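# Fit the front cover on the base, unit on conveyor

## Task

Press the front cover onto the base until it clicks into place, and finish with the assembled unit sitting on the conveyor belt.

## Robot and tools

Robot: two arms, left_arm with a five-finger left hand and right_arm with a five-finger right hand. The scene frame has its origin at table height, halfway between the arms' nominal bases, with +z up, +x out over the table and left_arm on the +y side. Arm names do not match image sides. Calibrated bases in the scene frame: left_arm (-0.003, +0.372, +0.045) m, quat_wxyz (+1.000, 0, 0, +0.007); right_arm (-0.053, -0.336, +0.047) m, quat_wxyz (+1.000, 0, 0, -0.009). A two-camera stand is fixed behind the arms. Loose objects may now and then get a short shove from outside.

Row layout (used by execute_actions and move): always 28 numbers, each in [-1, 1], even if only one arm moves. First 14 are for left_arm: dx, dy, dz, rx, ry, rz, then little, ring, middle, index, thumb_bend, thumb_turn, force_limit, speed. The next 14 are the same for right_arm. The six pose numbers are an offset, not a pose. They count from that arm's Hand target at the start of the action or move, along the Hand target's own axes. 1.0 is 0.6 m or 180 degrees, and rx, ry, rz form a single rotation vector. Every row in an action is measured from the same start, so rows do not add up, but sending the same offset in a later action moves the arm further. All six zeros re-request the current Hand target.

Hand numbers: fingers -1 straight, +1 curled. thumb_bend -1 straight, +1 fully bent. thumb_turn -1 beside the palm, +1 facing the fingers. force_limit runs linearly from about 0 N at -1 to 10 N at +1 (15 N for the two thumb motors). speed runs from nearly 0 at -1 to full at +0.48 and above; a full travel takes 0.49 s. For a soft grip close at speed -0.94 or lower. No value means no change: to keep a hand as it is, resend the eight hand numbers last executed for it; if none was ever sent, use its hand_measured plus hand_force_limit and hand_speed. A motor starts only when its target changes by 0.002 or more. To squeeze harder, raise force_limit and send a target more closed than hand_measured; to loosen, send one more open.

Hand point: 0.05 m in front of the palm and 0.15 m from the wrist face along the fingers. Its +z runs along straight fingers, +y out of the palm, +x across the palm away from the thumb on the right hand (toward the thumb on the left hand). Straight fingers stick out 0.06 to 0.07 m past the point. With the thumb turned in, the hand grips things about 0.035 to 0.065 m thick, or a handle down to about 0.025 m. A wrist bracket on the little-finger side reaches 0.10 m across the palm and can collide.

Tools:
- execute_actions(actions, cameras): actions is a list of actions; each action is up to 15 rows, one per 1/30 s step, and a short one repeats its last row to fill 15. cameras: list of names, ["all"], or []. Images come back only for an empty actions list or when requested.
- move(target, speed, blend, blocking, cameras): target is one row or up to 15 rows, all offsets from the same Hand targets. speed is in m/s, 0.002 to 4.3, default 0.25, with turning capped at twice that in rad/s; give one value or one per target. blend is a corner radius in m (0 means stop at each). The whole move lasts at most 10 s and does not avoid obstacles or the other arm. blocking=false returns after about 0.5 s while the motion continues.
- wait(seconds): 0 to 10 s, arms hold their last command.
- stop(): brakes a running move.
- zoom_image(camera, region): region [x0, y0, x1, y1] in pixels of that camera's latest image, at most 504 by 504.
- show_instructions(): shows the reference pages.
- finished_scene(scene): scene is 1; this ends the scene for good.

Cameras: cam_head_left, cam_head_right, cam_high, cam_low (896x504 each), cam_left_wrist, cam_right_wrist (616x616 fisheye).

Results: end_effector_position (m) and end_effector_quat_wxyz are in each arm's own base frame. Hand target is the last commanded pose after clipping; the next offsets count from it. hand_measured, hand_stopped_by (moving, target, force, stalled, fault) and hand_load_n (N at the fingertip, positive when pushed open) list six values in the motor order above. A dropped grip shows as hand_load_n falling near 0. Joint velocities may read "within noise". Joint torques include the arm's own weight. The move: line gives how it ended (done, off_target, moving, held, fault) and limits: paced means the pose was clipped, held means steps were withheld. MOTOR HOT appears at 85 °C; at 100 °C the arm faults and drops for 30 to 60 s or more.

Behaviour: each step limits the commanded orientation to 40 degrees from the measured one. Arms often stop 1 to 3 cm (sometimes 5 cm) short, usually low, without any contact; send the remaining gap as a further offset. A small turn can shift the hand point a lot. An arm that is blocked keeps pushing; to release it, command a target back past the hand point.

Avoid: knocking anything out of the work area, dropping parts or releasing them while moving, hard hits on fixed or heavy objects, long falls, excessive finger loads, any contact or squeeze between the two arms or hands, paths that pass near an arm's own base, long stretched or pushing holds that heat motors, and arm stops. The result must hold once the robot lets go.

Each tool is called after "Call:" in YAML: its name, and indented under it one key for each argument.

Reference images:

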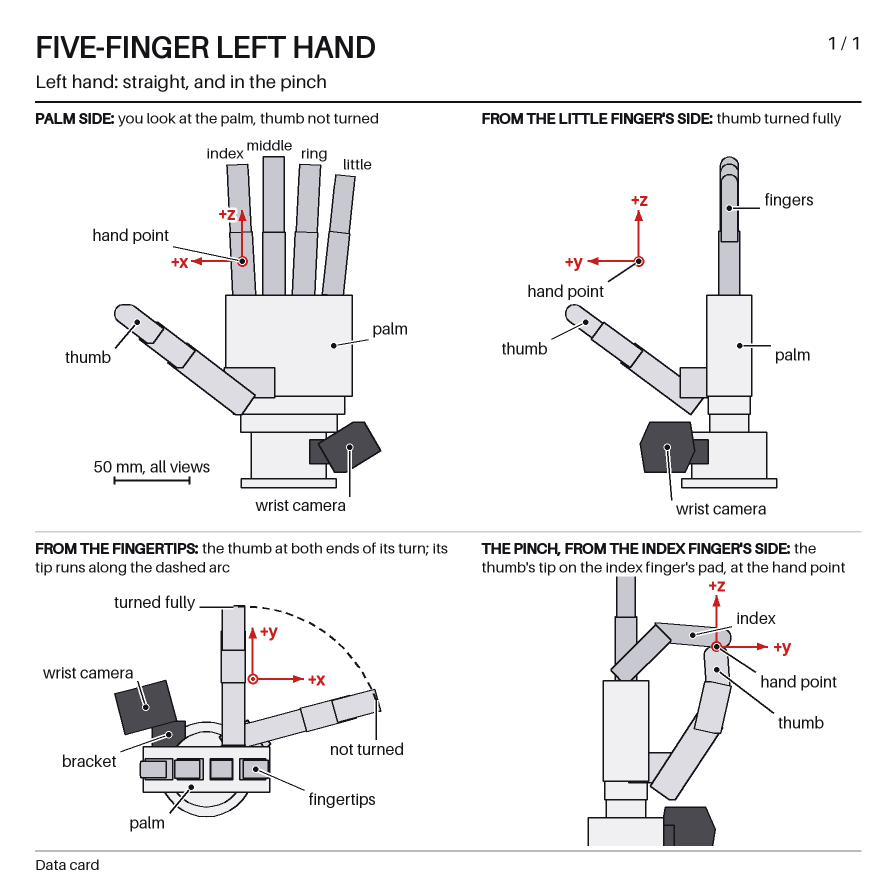

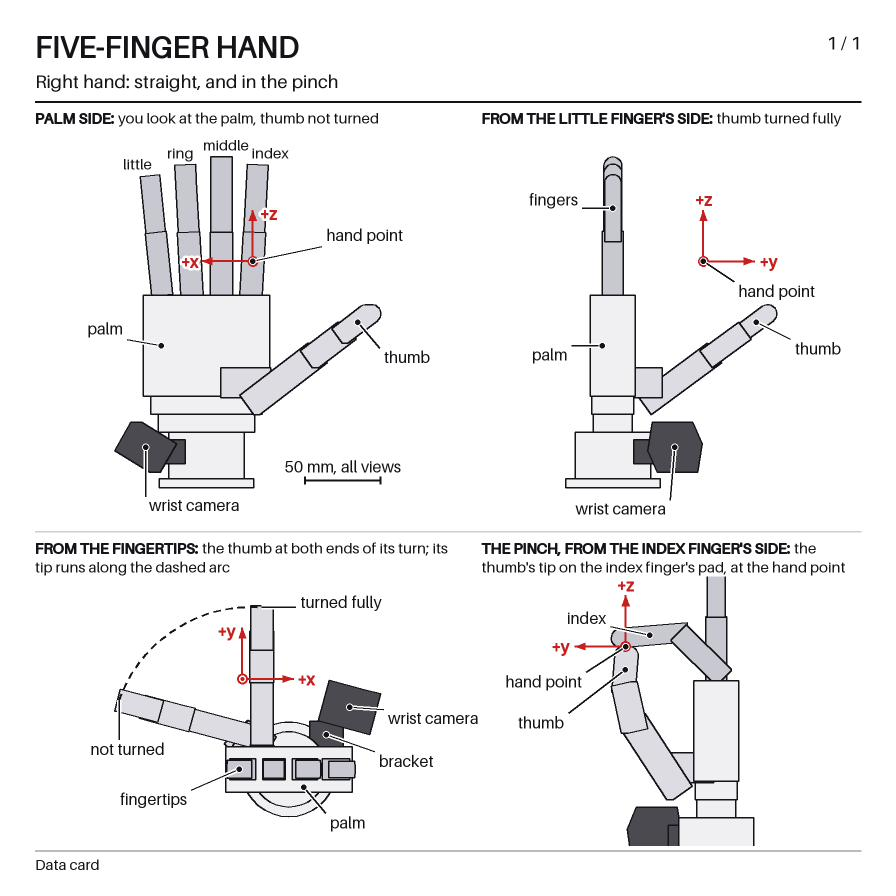

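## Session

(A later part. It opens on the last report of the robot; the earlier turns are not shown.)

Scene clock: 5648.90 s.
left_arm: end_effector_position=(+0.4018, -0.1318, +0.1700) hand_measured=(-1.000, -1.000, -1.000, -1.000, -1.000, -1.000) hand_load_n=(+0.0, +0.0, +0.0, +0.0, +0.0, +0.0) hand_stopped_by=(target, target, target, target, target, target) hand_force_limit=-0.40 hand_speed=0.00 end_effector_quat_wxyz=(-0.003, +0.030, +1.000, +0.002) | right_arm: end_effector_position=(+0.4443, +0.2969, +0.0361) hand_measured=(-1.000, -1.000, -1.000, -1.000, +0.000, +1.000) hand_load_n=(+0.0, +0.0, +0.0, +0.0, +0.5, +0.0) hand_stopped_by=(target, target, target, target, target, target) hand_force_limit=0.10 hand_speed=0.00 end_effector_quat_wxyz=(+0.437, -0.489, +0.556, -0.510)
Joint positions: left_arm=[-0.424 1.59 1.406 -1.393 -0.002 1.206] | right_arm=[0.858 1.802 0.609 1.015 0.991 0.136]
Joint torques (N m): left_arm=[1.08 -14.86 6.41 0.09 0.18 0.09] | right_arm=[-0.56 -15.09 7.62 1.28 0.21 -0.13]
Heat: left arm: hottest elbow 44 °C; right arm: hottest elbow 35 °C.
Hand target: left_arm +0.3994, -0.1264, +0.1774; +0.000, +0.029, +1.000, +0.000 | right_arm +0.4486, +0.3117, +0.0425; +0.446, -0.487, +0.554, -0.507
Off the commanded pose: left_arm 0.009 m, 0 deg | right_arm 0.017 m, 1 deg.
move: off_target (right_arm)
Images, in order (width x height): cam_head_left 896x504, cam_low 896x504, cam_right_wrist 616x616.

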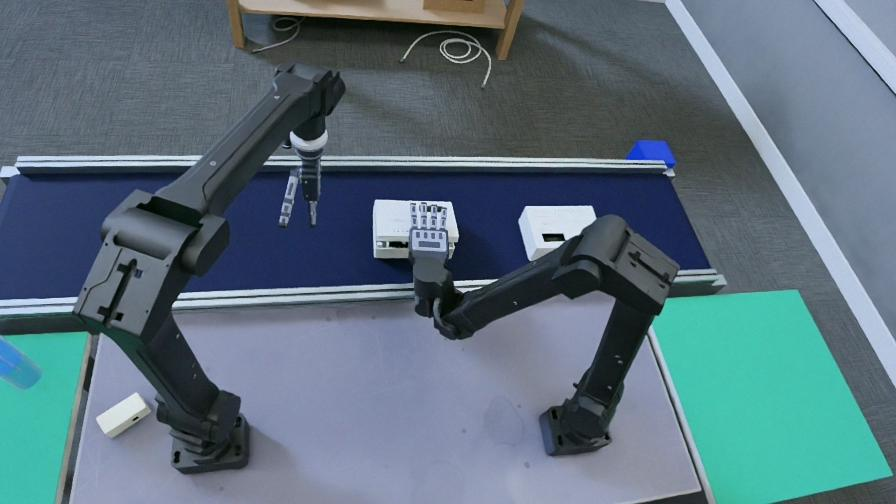

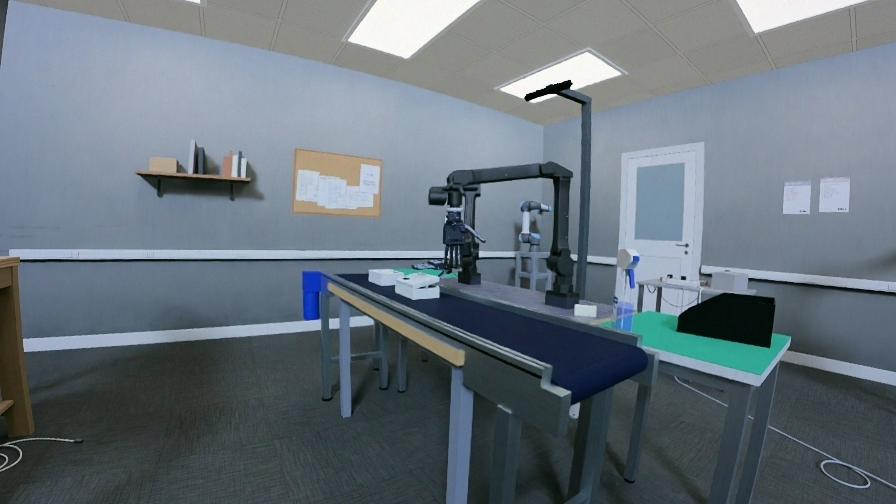

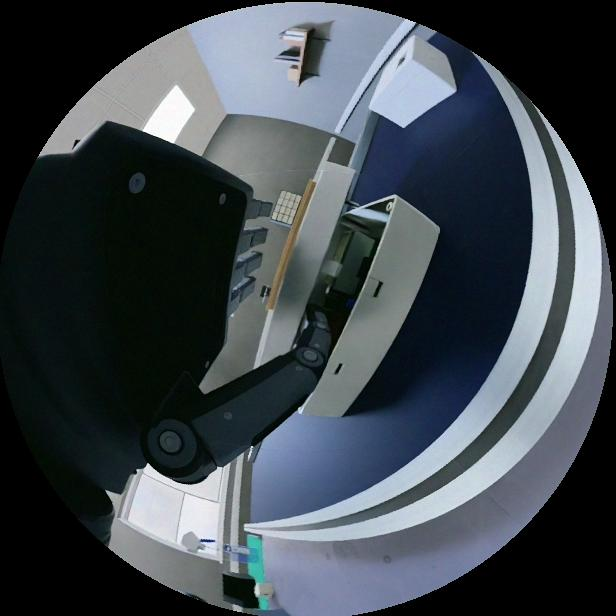

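Call:
move:
  target: [0,0,0,0,0,0,-1,-1,-1,-1,-1,-1,-0.4,0,-0.0099,0.0035,-0.001,0,0,0,-1,-1,-1,-1,0,1,0.1,0]
  speed: 0.04
  cameras: ["cam_right_wrist","cam_low","cam_head_left"]

Call:
zoom_image:
  camera: "cam_right_wrist"
  region: [300, 230, 400, 330]

Call:
zoom_image:
  camera: "cam_head_left"
  region: [360, 190, 470, 270]

Scene clock: 5669.63 s.
left_arm: end_effector_position=(+0.4018, -0.1318, +0.1700) hand_measured=(-1.000, -1.000, -1.000, -1.000, -1.000, -1.000) hand_load_n=(+0.0, +0.0, +0.0, +0.0, +0.0, +0.0) hand_stopped_by=(target, target, target, target, target, target) hand_force_limit=-0.40 hand_speed=0.00 end_effector_quat_wxyz=(-0.003, +0.030, +1.000, +0.002) | right_arm: end_effector_position=(+0.4448, +0.3035, +0.0399) hand_measured=(-1.000, -1.000, -1.000, -1.000, +0.000, +1.000) hand_load_n=(+0.0, +0.0, +0.0, +0.0, +0.5, +0.0) hand_stopped_by=(target, target, target, target, target, target) hand_force_limit=0.10 hand_speed=0.00 end_effector_quat_wxyz=(+0.441, -0.486, +0.556, -0.510)
Joint positions: left_arm=[-0.424 1.59 1.406 -1.393 -0.002 1.206] | right_arm=[0.868 1.802 0.621 1.012 1 0.136]
Joint torques (N m): left_arm=[1.26 -14.56 6.39 0.01 0.19 0.08] | right_arm=[-0.67 -14.1 7.75 1.14 0.2 -0.1]
Heat: left arm: hottest elbow 44 °C; right arm: hottest elbow 36 °C.
Hand target: left_arm +0.3994, -0.1264, +0.1774; +0.000, +0.029, +1.000, +0.000 | right_arm +0.4484, +0.3177, +0.0403; +0.446, -0.487, +0.554, -0.507
Off the commanded pose: left_arm 0.009 m, 0 deg | right_arm 0.015 m, 1 deg.
move: off_target (right_arm)
Images, in order (width x height): cam_head_left 896x504, cam_low 896x504, cam_right_wrist 616x616.

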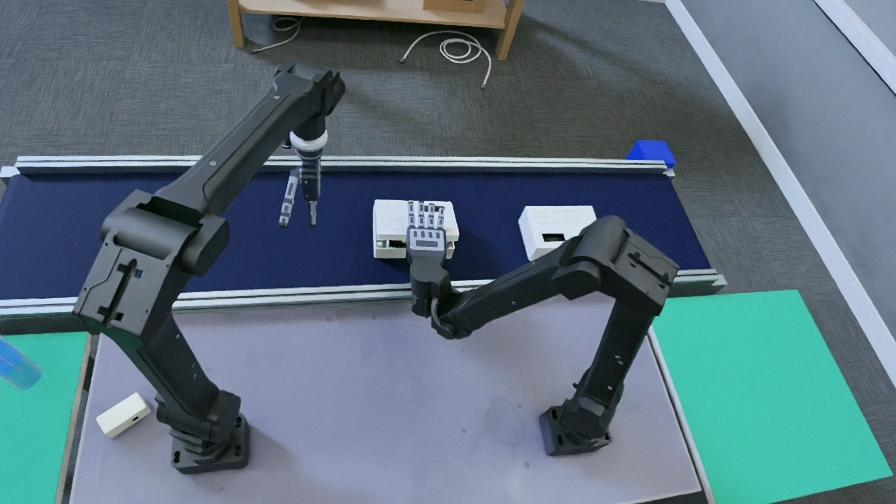

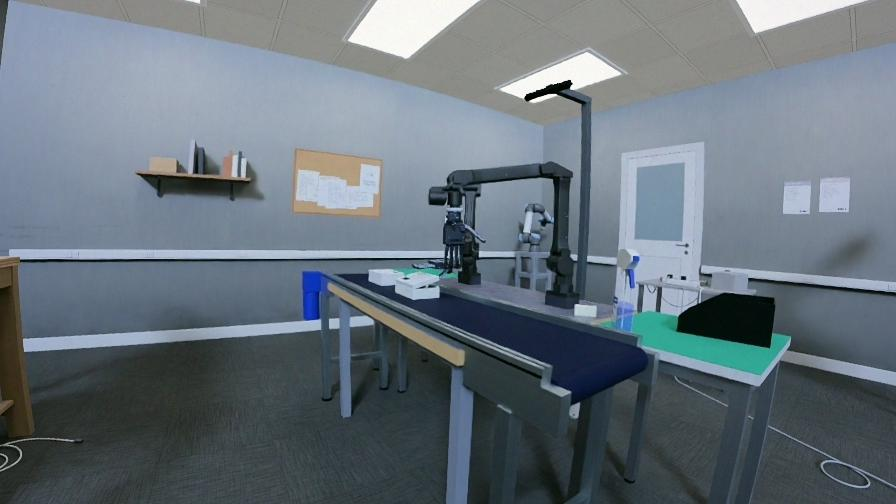

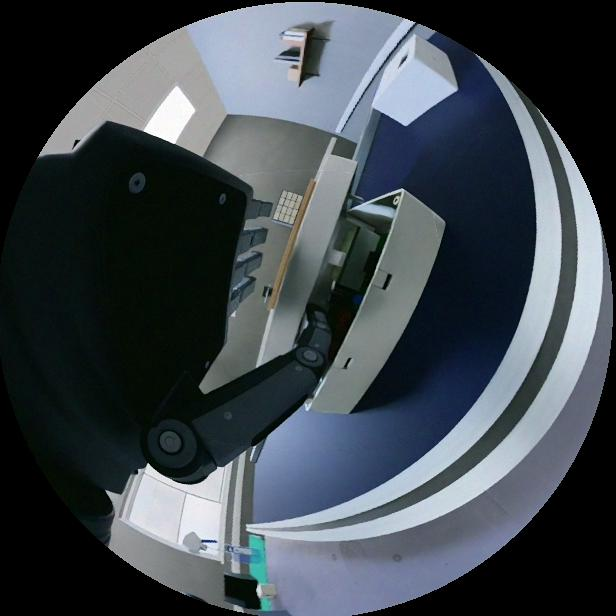

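Scaled by 5.040 from the camera's 616x616 image, which has a finer 880x880 frame.

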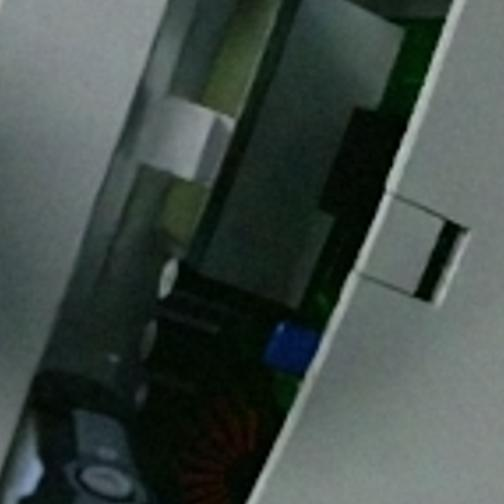

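Scaled by 4.582 from the camera's 896x504 image, which has a finer 1280x720 frame.

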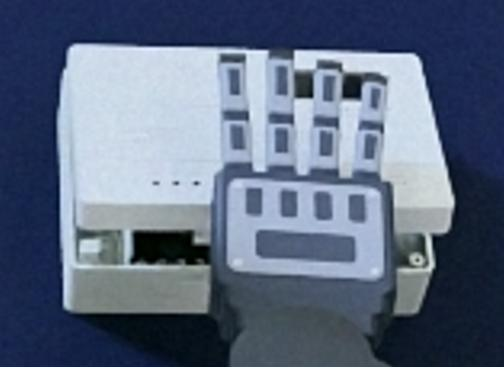

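Call:
move:
  target: [0,0,0,0,0,0,-1,-1,-1,-1,-1,-1,-0.4,0,-0.0132,0.003,-0.0017,0,0,0,-1,-1,-1,-1,0,1,0.1,0]
  speed: 0.04
  cameras: ["cam_right_wrist","cam_low","cam_head_left"]

Call:
zoom_image:
  camera: "cam_right_wrist"
  region: [300, 230, 400, 330]

Call:
zoom_image:
  camera: "cam_head_left"
  region: [360, 190, 470, 270]

Scene clock: 5683.47 s.
left_arm: end_effector_position=(+0.4018, -0.1318, +0.1700) hand_measured=(-1.000, -1.000, -1.000, -1.000, -1.000, -1.000) hand_load_n=(+0.0, +0.0, +0.5, +0.0, +0.0, +0.0) hand_stopped_by=(target, target, target, target, target, target) hand_force_limit=-0.40 hand_speed=0.00 end_effector_quat_wxyz=(-0.003, +0.030, +1.000, +0.002) | right_arm: end_effector_position=(+0.4449, +0.3117, +0.0410) hand_measured=(-1.000, -1.000, -1.000, -1.000, +0.000, +1.000) hand_load_n=(+0.0, -0.5, +0.0, +0.0, +0.5, +0.0) hand_stopped_by=(target, target, target, target, target, target) hand_force_limit=0.10 hand_speed=0.00 end_effector_quat_wxyz=(+0.442, -0.486, +0.555, -0.511)
Joint positions: left_arm=[-0.424 1.59 1.406 -1.393 -0.002 1.206] | right_arm=[0.881 1.809 0.638 1.005 1.013 0.136]
Joint torques (N m): left_arm=[1.26 -14.39 6.35 0.02 0.19 0.09] | right_arm=[-0.85 -13.63 7.84 1.18 0.2 -0.06]
Heat: left arm: hottest elbow 44 °C; right arm: hottest elbow 36 °C.
Hand target: left_arm +0.3994, -0.1264, +0.1774; +0.000, +0.029, +1.000, +0.000 | right_arm +0.4484, +0.3257, +0.0388; +0.446, -0.487, +0.554, -0.507
Off the commanded pose: left_arm 0.009 m, 0 deg | right_arm 0.015 m, 1 deg.
move: off_target (right_arm)
Images, in order (width x height): cam_head_left 896x504, cam_low 896x504, cam_right_wrist 616x616.

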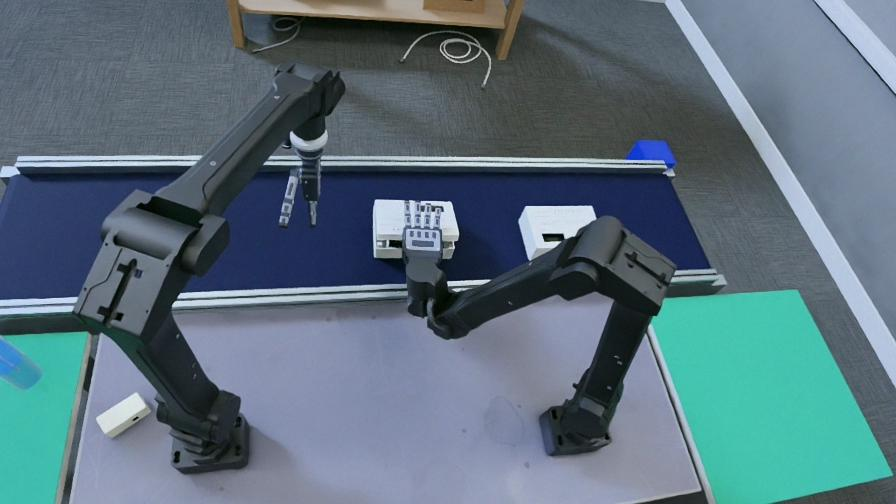

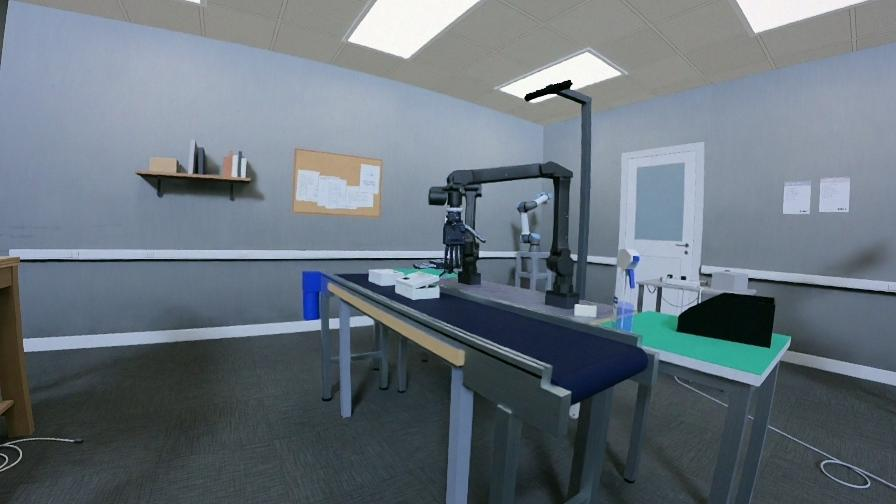

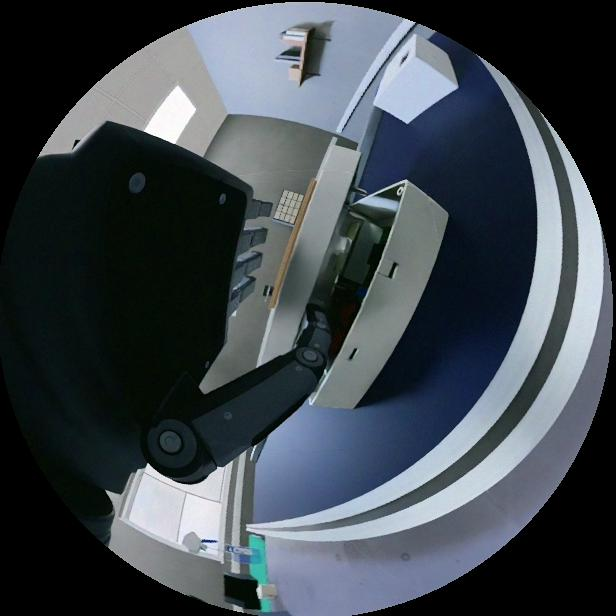

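Scaled by 5.040 from the camera's 616x616 image, which has a finer 880x880 frame.

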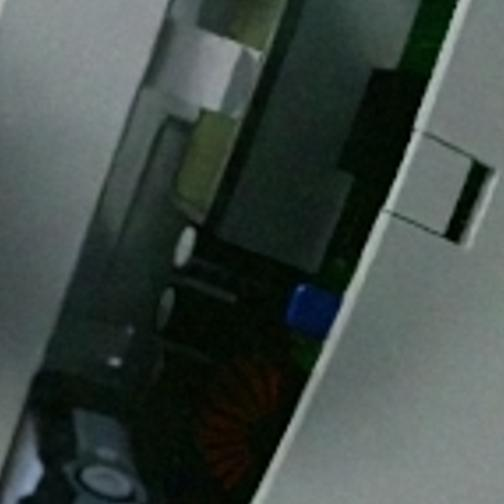

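Scaled by 4.582 from the camera's 896x504 image, which has a finer 1280x720 frame.

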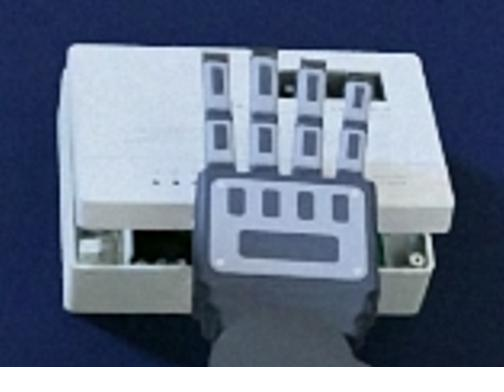

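Call:
move:
  target: [0,0,0,0,0,0,-1,-1,-1,-1,-1,-1,-0.4,0,-0.0132,0.003,-0.0017,0,0,0,-1,-1,-1,-1,0,1,0.1,0]
  speed: 0.04
  cameras: ["cam_right_wrist","cam_low","cam_head_left"]

Call:
zoom_image:
  camera: "cam_right_wrist"
  region: [290, 220, 410, 340]

Call:
zoom_image:
  camera: "cam_head_left"
  region: [360, 190, 470, 270]

Scene clock: 5692.60 s.
left_arm: end_effector_position=(+0.4018, -0.1318, +0.1700) hand_measured=(-1.000, -1.000, -1.000, -1.000, -1.000, -1.000) hand_load_n=(+0.0, +0.0, -0.5, +0.0, +0.0, +0.0) hand_stopped_by=(target, target, target, target, target, target) hand_force_limit=-0.40 hand_speed=0.00 end_effector_quat_wxyz=(-0.003, +0.030, +1.000, +0.002) | right_arm: end_effector_position=(+0.4444, +0.3181, +0.0385) hand_measured=(-1.000, -1.000, -1.000, -1.000, +0.000, +1.000) hand_load_n=(+0.0, +0.0, +0.0, +0.0, +0.5, +0.0) hand_stopped_by=(target, target, target, target, target, target) hand_force_limit=0.10 hand_speed=0.00 end_effector_quat_wxyz=(+0.440, -0.487, +0.554, -0.512)
Joint positions: left_arm=[-0.424 1.59 1.406 -1.393 -0.002 1.206] | right_arm=[0.893 1.822 0.653 0.996 1.026 0.136]
Joint torques (N m): left_arm=[1.08 -14.56 6.35 0.1 0.18 0.09] | right_arm=[-0.62 -14.21 8.06 1.17 0.15 -0.01]
Heat: left arm: hottest elbow 44 °C; right arm: hottest elbow 37 °C.
Hand target: left_arm +0.3994, -0.1264, +0.1774; +0.000, +0.029, +1.000, +0.000 | right_arm +0.4482, +0.3336, +0.0370; +0.446, -0.487, +0.554, -0.507
Off the commanded pose: left_arm 0.009 m, 0 deg | right_arm 0.016 m, 1 deg.
move: off_target (right_arm)
Images, in order (width x height): cam_head_left 896x504, cam_low 896x504, cam_right_wrist 616x616.

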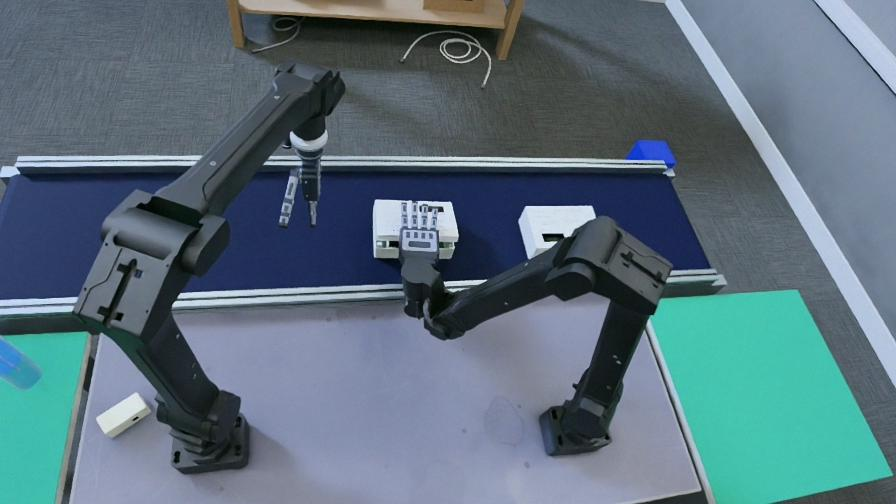

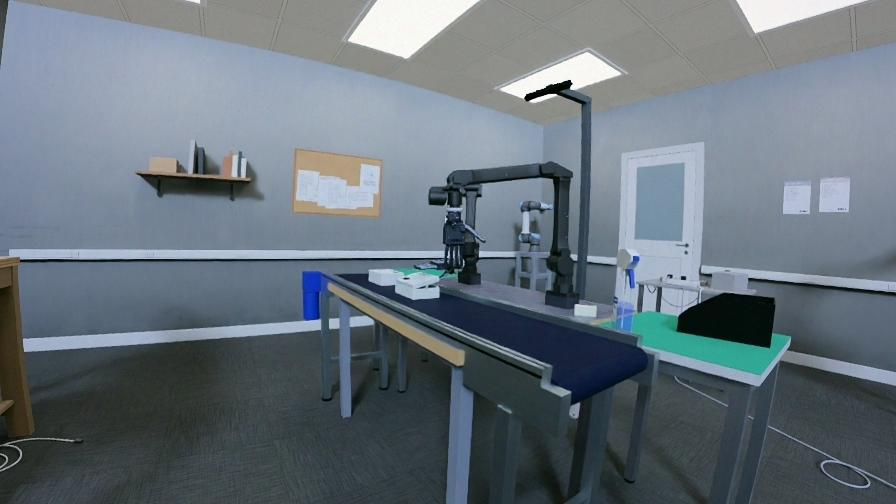

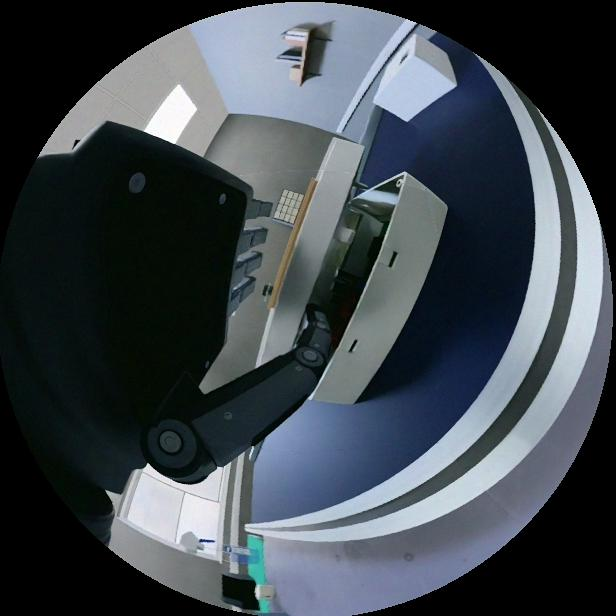

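Scaled by 4.200 from the camera's 616x616 image, which has a finer 880x880 frame.

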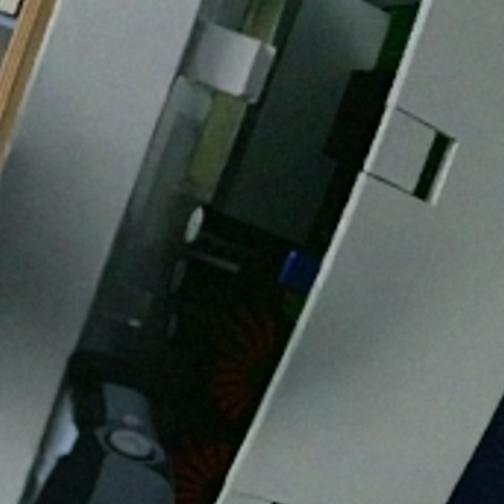

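Scaled by 4.582 from the camera's 896x504 image, which has a finer 1280x720 frame.

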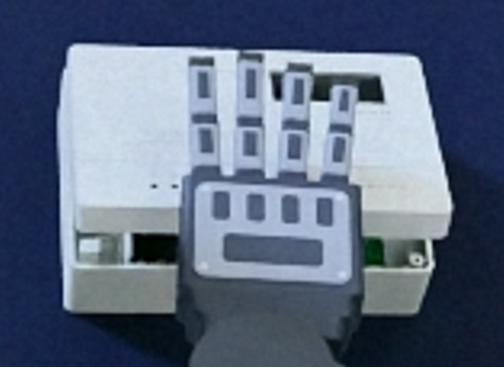

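Call:
execute_actions:
  actions: []

Scene clock: 5739.00 s.
left_arm: end_effector_position=(+0.4018, -0.1318, +0.1700) hand_measured=(-1.000, -1.000, -1.000, -1.000, -1.000, -1.000) hand_load_n=(+0.0, +0.0, +0.0, +0.0, +0.0, +0.0) hand_stopped_by=(target, target, target, target, target, target) hand_force_limit=-0.40 hand_speed=0.00 end_effector_quat_wxyz=(-0.003, +0.030, +1.000, +0.002) | right_arm: end_effector_position=(+0.4444, +0.3181, +0.0385) hand_measured=(-1.000, -1.000, -1.000, -1.000, +0.000, +1.000) hand_load_n=(+0.0, +0.0, +0.0, +0.0, +0.5, -0.5) hand_stopped_by=(target, target, target, target, target, target) hand_force_limit=0.10 hand_speed=0.00 end_effector_quat_wxyz=(+0.440, -0.487, +0.554, -0.512)
Joint positions: left_arm=[-0.424 1.59 1.406 -1.393 -0.002 1.206] | right_arm=[0.893 1.822 0.653 0.996 1.026 0.136]
Joint velocities: within noise
Joint torques (N m): left_arm=[1.08 -14.56 6.35 0.05 0.2 0.09] | right_arm=[-0.79 -13.98 8.1 1.18 0.14 -0.01]
Motor temperatures (°C): left_arm=[27 33 44 27 28 30] | right_arm=[26 34 36 26 26 26]
Heat: left arm: hottest elbow 44 °C; right arm: hottest elbow 36 °C.
Hand target: left_arm +0.3994, -0.1264, +0.1774; +0.000, +0.029, +1.000, +0.000 | right_arm +0.4482, +0.3336, +0.0370; +0.446, -0.487, +0.554, -0.507
Off the commanded pose: left_arm 0.009 m, 0 deg | right_arm 0.016 m, 1 deg.

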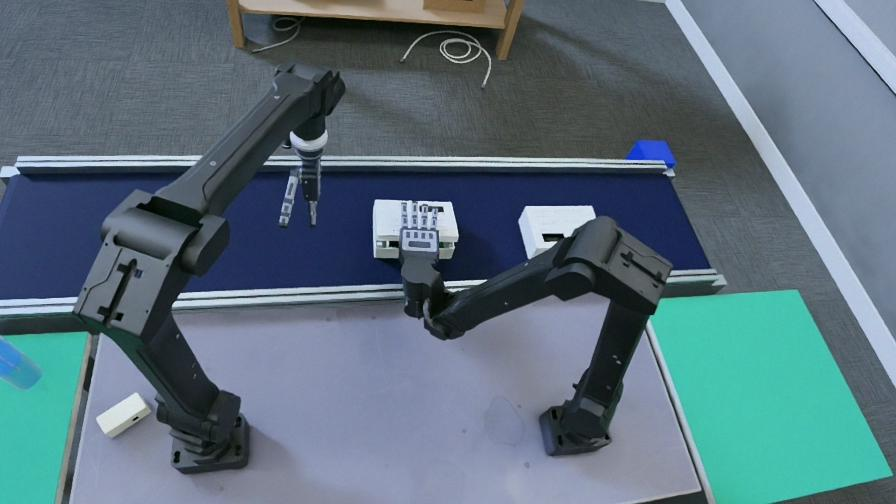

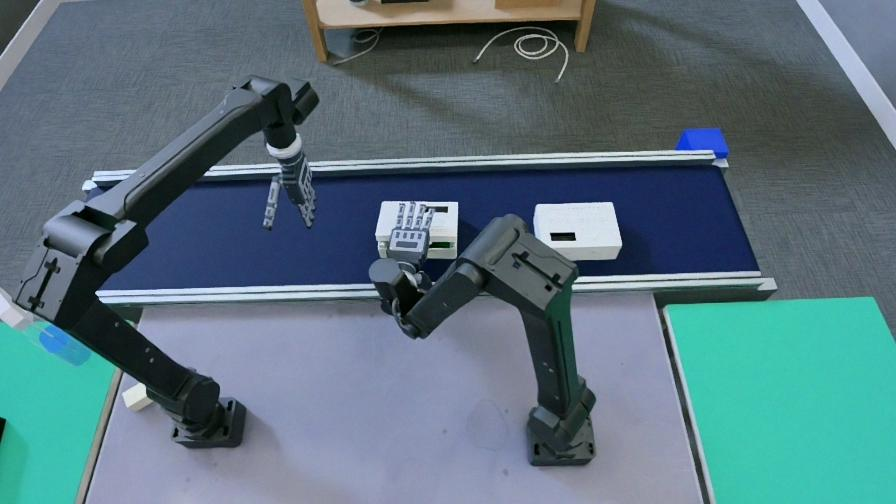

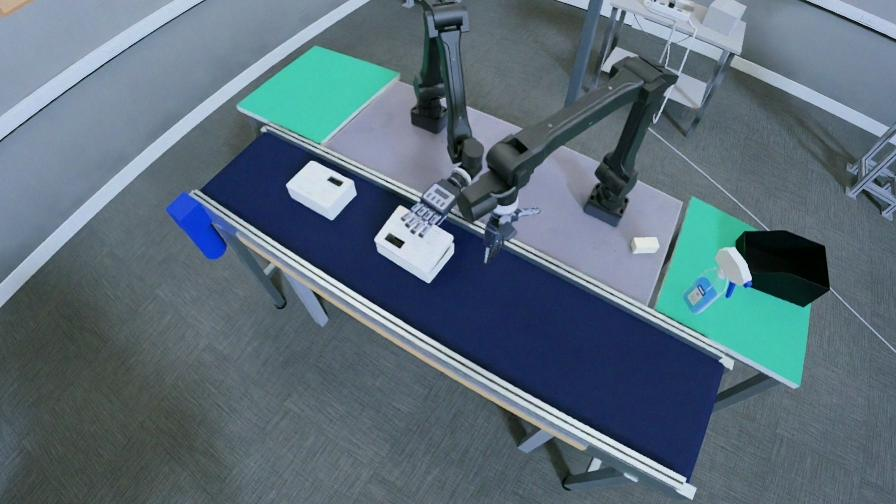

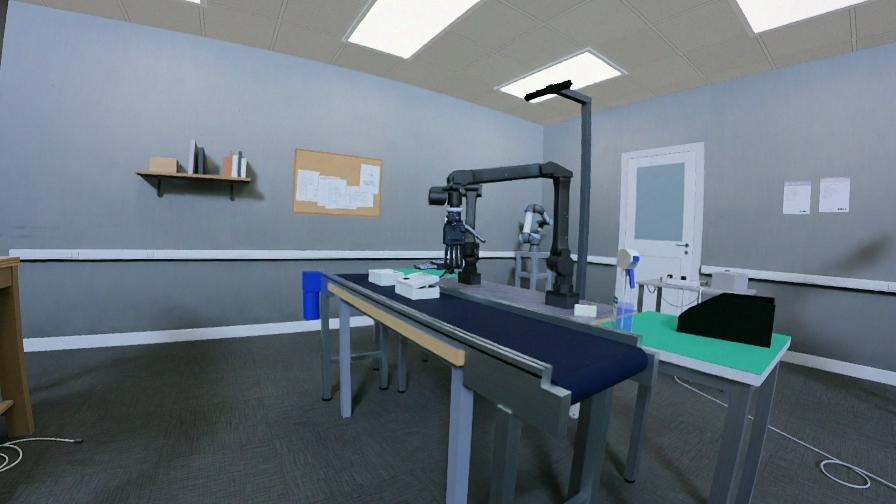

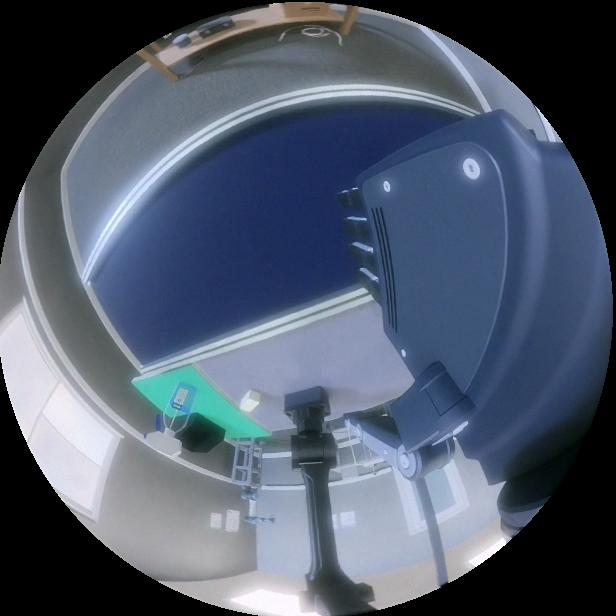

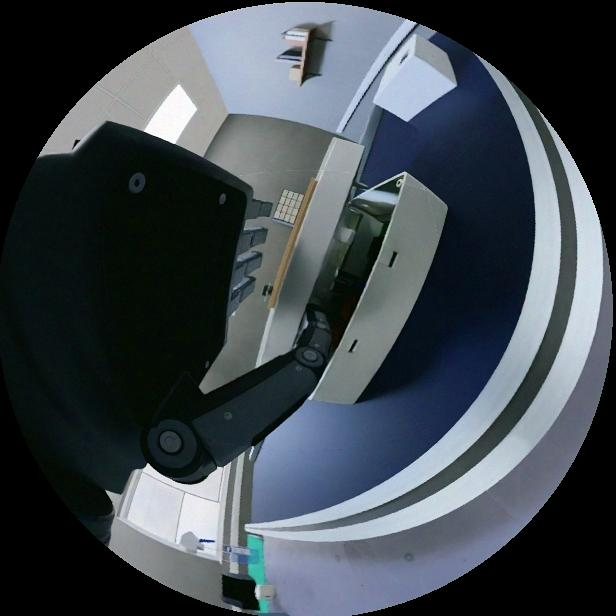

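Call:
zoom_image:
  camera: "cam_right_wrist"
  region: [290, 160, 450, 410]

Call:
zoom_image:
  camera: "cam_head_left"
  region: [360, 190, 470, 270]

Call:
zoom_image:
  camera: "cam_head_right"
  region: [365, 190, 475, 270]

Scaled by 2.016 from the camera's 616x616 image, which has a finer 880x880 frame.

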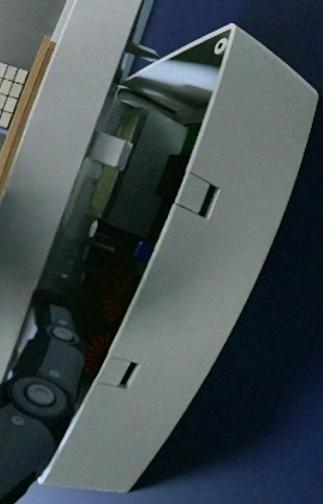

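Scaled by 4.582 from the camera's 896x504 image, which has a finer 1280x720 frame.

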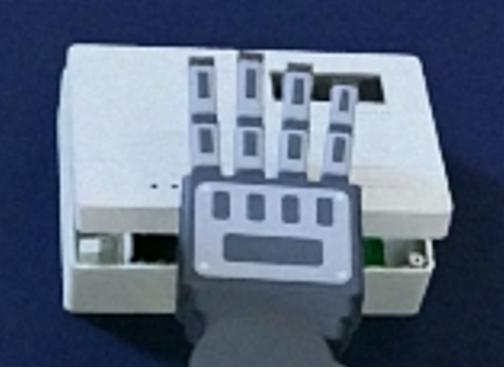

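Scaled by 4.582 from the camera's 896x504 image, which has a finer 1280x720 frame.

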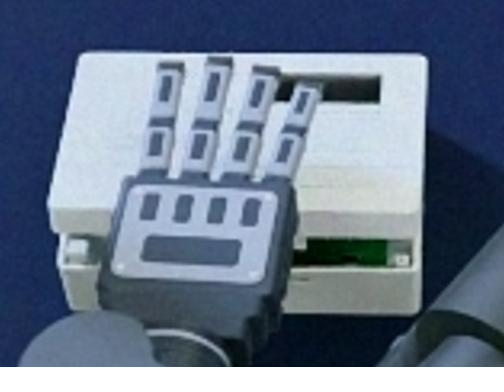

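Call:
zoom_image:
  camera: "cam_right_wrist"
  region: [320, 210, 420, 310]

Call:
zoom_image:
  camera: "cam_right_wrist"
  region: [280, 290, 380, 390]

Scaled by 5.040 from the camera's 616x616 image, which has a finer 880x880 frame.

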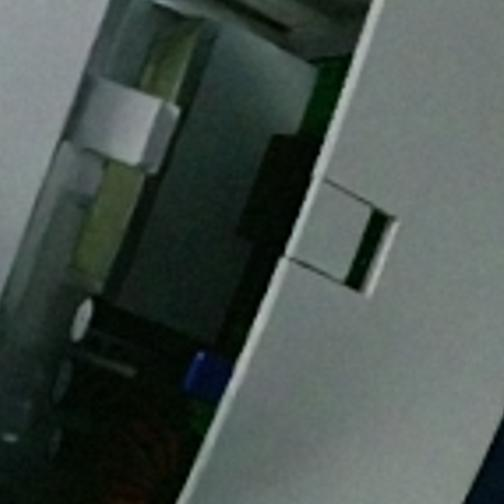

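Scaled by 5.040 from the camera's 616x616 image, which has a finer 880x880 frame.

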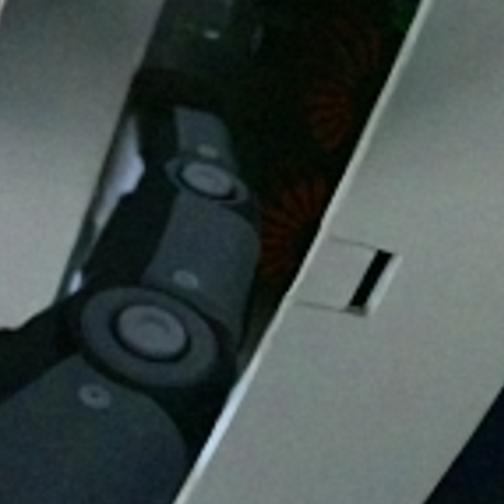

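Call:
move:
  target: [0,0,0,0,0,0,-1,-1,-1,-1,-1,-1,-0.4,0,-0.0066,0,-0.0008,0,0,0,-1,-1,-1,-1,0,1,0.1,0]
  speed: 0.02
  cameras: ["cam_right_wrist","cam_head_left"]

Call:
zoom_image:
  camera: "cam_right_wrist"
  region: [320, 210, 420, 310]

Scene clock: 5791.27 s.
left_arm: end_effector_position=(+0.4018, -0.1318, +0.1700) hand_measured=(-1.000, -1.000, -1.000, -1.000, -1.000, -1.000) hand_load_n=(+0.0, +0.0, +0.0, +0.0, -0.5, +0.0) hand_stopped_by=(target, target, target, target, target, target) hand_force_limit=-0.40 hand_speed=0.00 end_effector_quat_wxyz=(-0.003, +0.030, +1.000, +0.002) | right_arm: end_effector_position=(+0.4444, +0.3213, +0.0385) hand_measured=(-1.000, -1.000, -1.000, -1.000, +0.000, +1.000) hand_load_n=(+0.0, +0.0, +0.0, +0.0, +0.5, -0.5) hand_stopped_by=(target, target, target, target, target, target) hand_force_limit=0.10 hand_speed=0.00 end_effector_quat_wxyz=(+0.439, -0.488, +0.554, -0.513)
Joint positions: left_arm=[-0.424 1.59 1.406 -1.393 -0.002 1.206] | right_arm=[0.898 1.825 0.661 0.989 1.033 0.136]
Joint torques (N m): left_arm=[1.38 -14.8 6.32 -0.01 0.19 0.09] | right_arm=[-0.67 -14.04 8.21 1.17 0.13 0.01]
Heat: left arm: hottest elbow 44 °C; right arm: hottest elbow 36 °C.
Hand target: left_arm +0.3994, -0.1264, +0.1774; +0.000, +0.029, +1.000, +0.000 | right_arm +0.4483, +0.3377, +0.0370; +0.446, -0.487, +0.554, -0.507
Off the commanded pose: left_arm 0.009 m, 0 deg | right_arm 0.017 m, 1 deg.
move: off_target (right_arm)
Images, in order (width x height): cam_head_left 896x504, cam_right_wrist 616x616.

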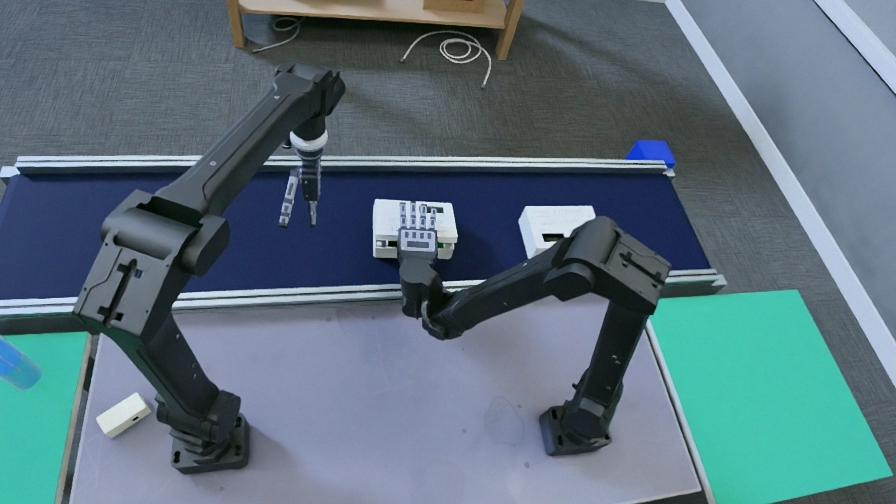

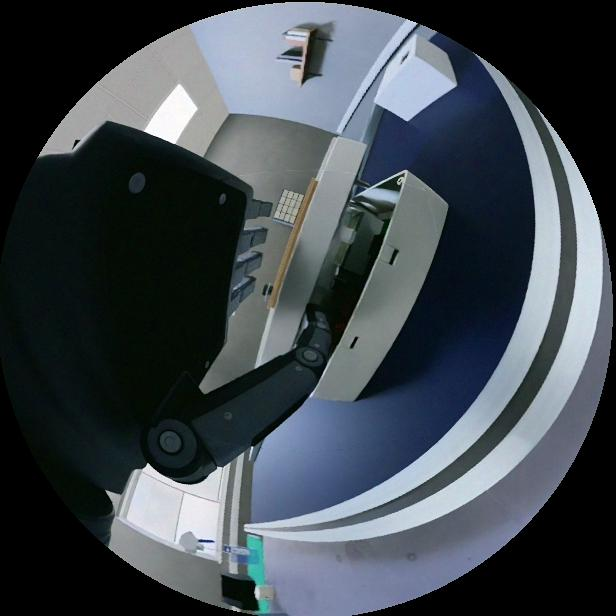

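Scaled by 5.040 from the camera's 616x616 image, which has a finer 880x880 frame.

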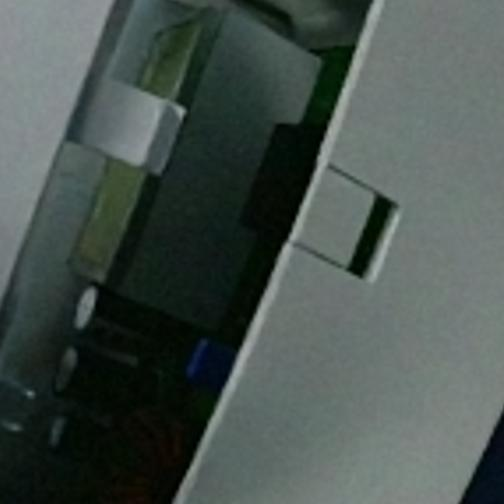

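Call:
zoom_image:
  camera: "cam_head_left"
  region: [360, 190, 470, 270]

Call:
zoom_image:
  camera: "cam_right_wrist"
  region: [290, 150, 450, 410]

Scaled by 4.582 from the camera's 896x504 image, which has a finer 1280x720 frame.

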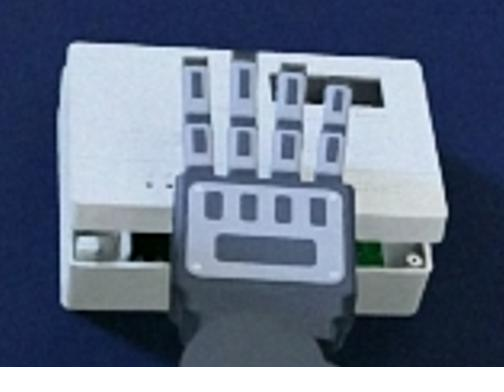

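Scaled by 1.938 from the camera's 616x616 image, which has a finer 880x880 frame.

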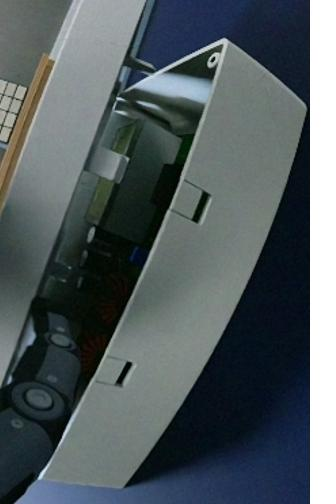

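Call:
zoom_image:
  camera: "cam_head_left"
  region: [365, 230, 405, 260]

Call:
zoom_image:
  camera: "cam_head_left"
  region: [435, 230, 475, 260]

Scaled by 12.600 from the camera's 896x504 image, which has a finer 1280x720 frame.

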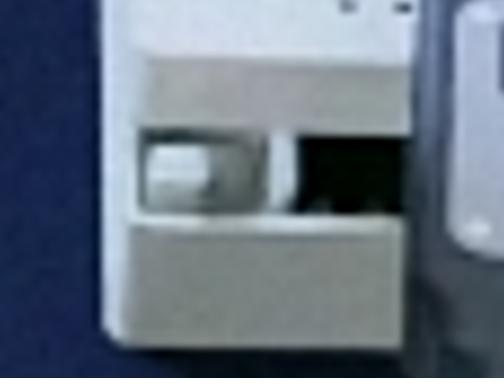

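Scaled by 12.600 from the camera's 896x504 image, which has a finer 1280x720 frame.

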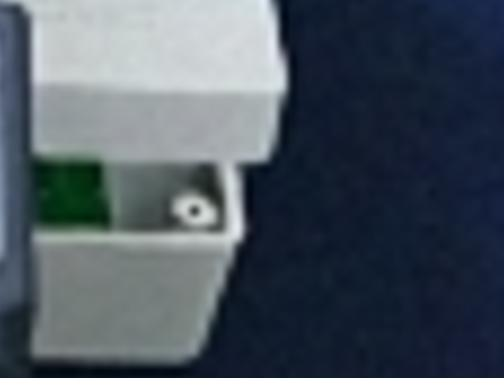

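Call:
zoom_image:
  camera: "cam_right_wrist"
  region: [330, 215, 400, 285]

Call:
zoom_image:
  camera: "cam_right_wrist"
  region: [380, 150, 460, 230]

Call:
zoom_image:
  camera: "cam_right_wrist"
  region: [290, 330, 370, 410]

Scaled by 7.200 from the camera's 616x616 image, which has a finer 880x880 frame.

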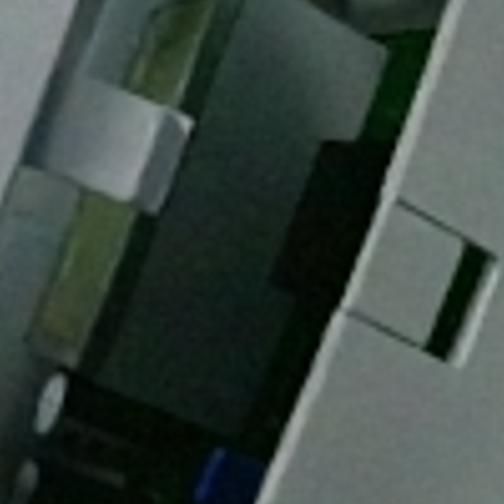

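Scaled by 6.300 from the camera's 616x616 image, which has a finer 880x880 frame.

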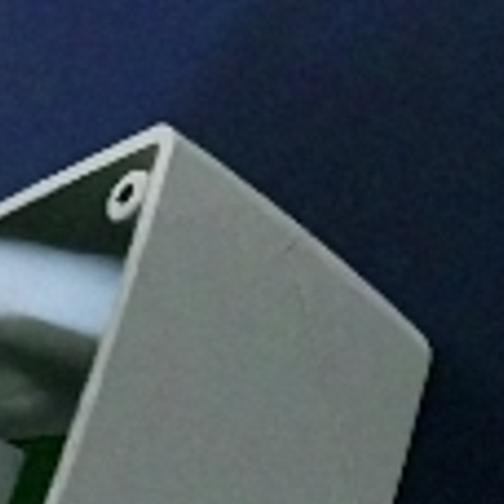

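Scaled by 6.300 from the camera's 616x616 image, which has a finer 880x880 frame.

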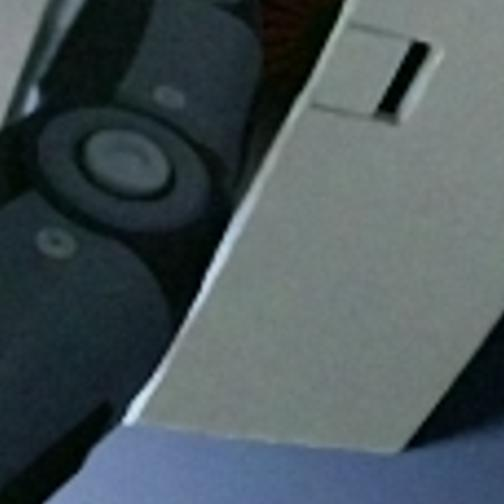

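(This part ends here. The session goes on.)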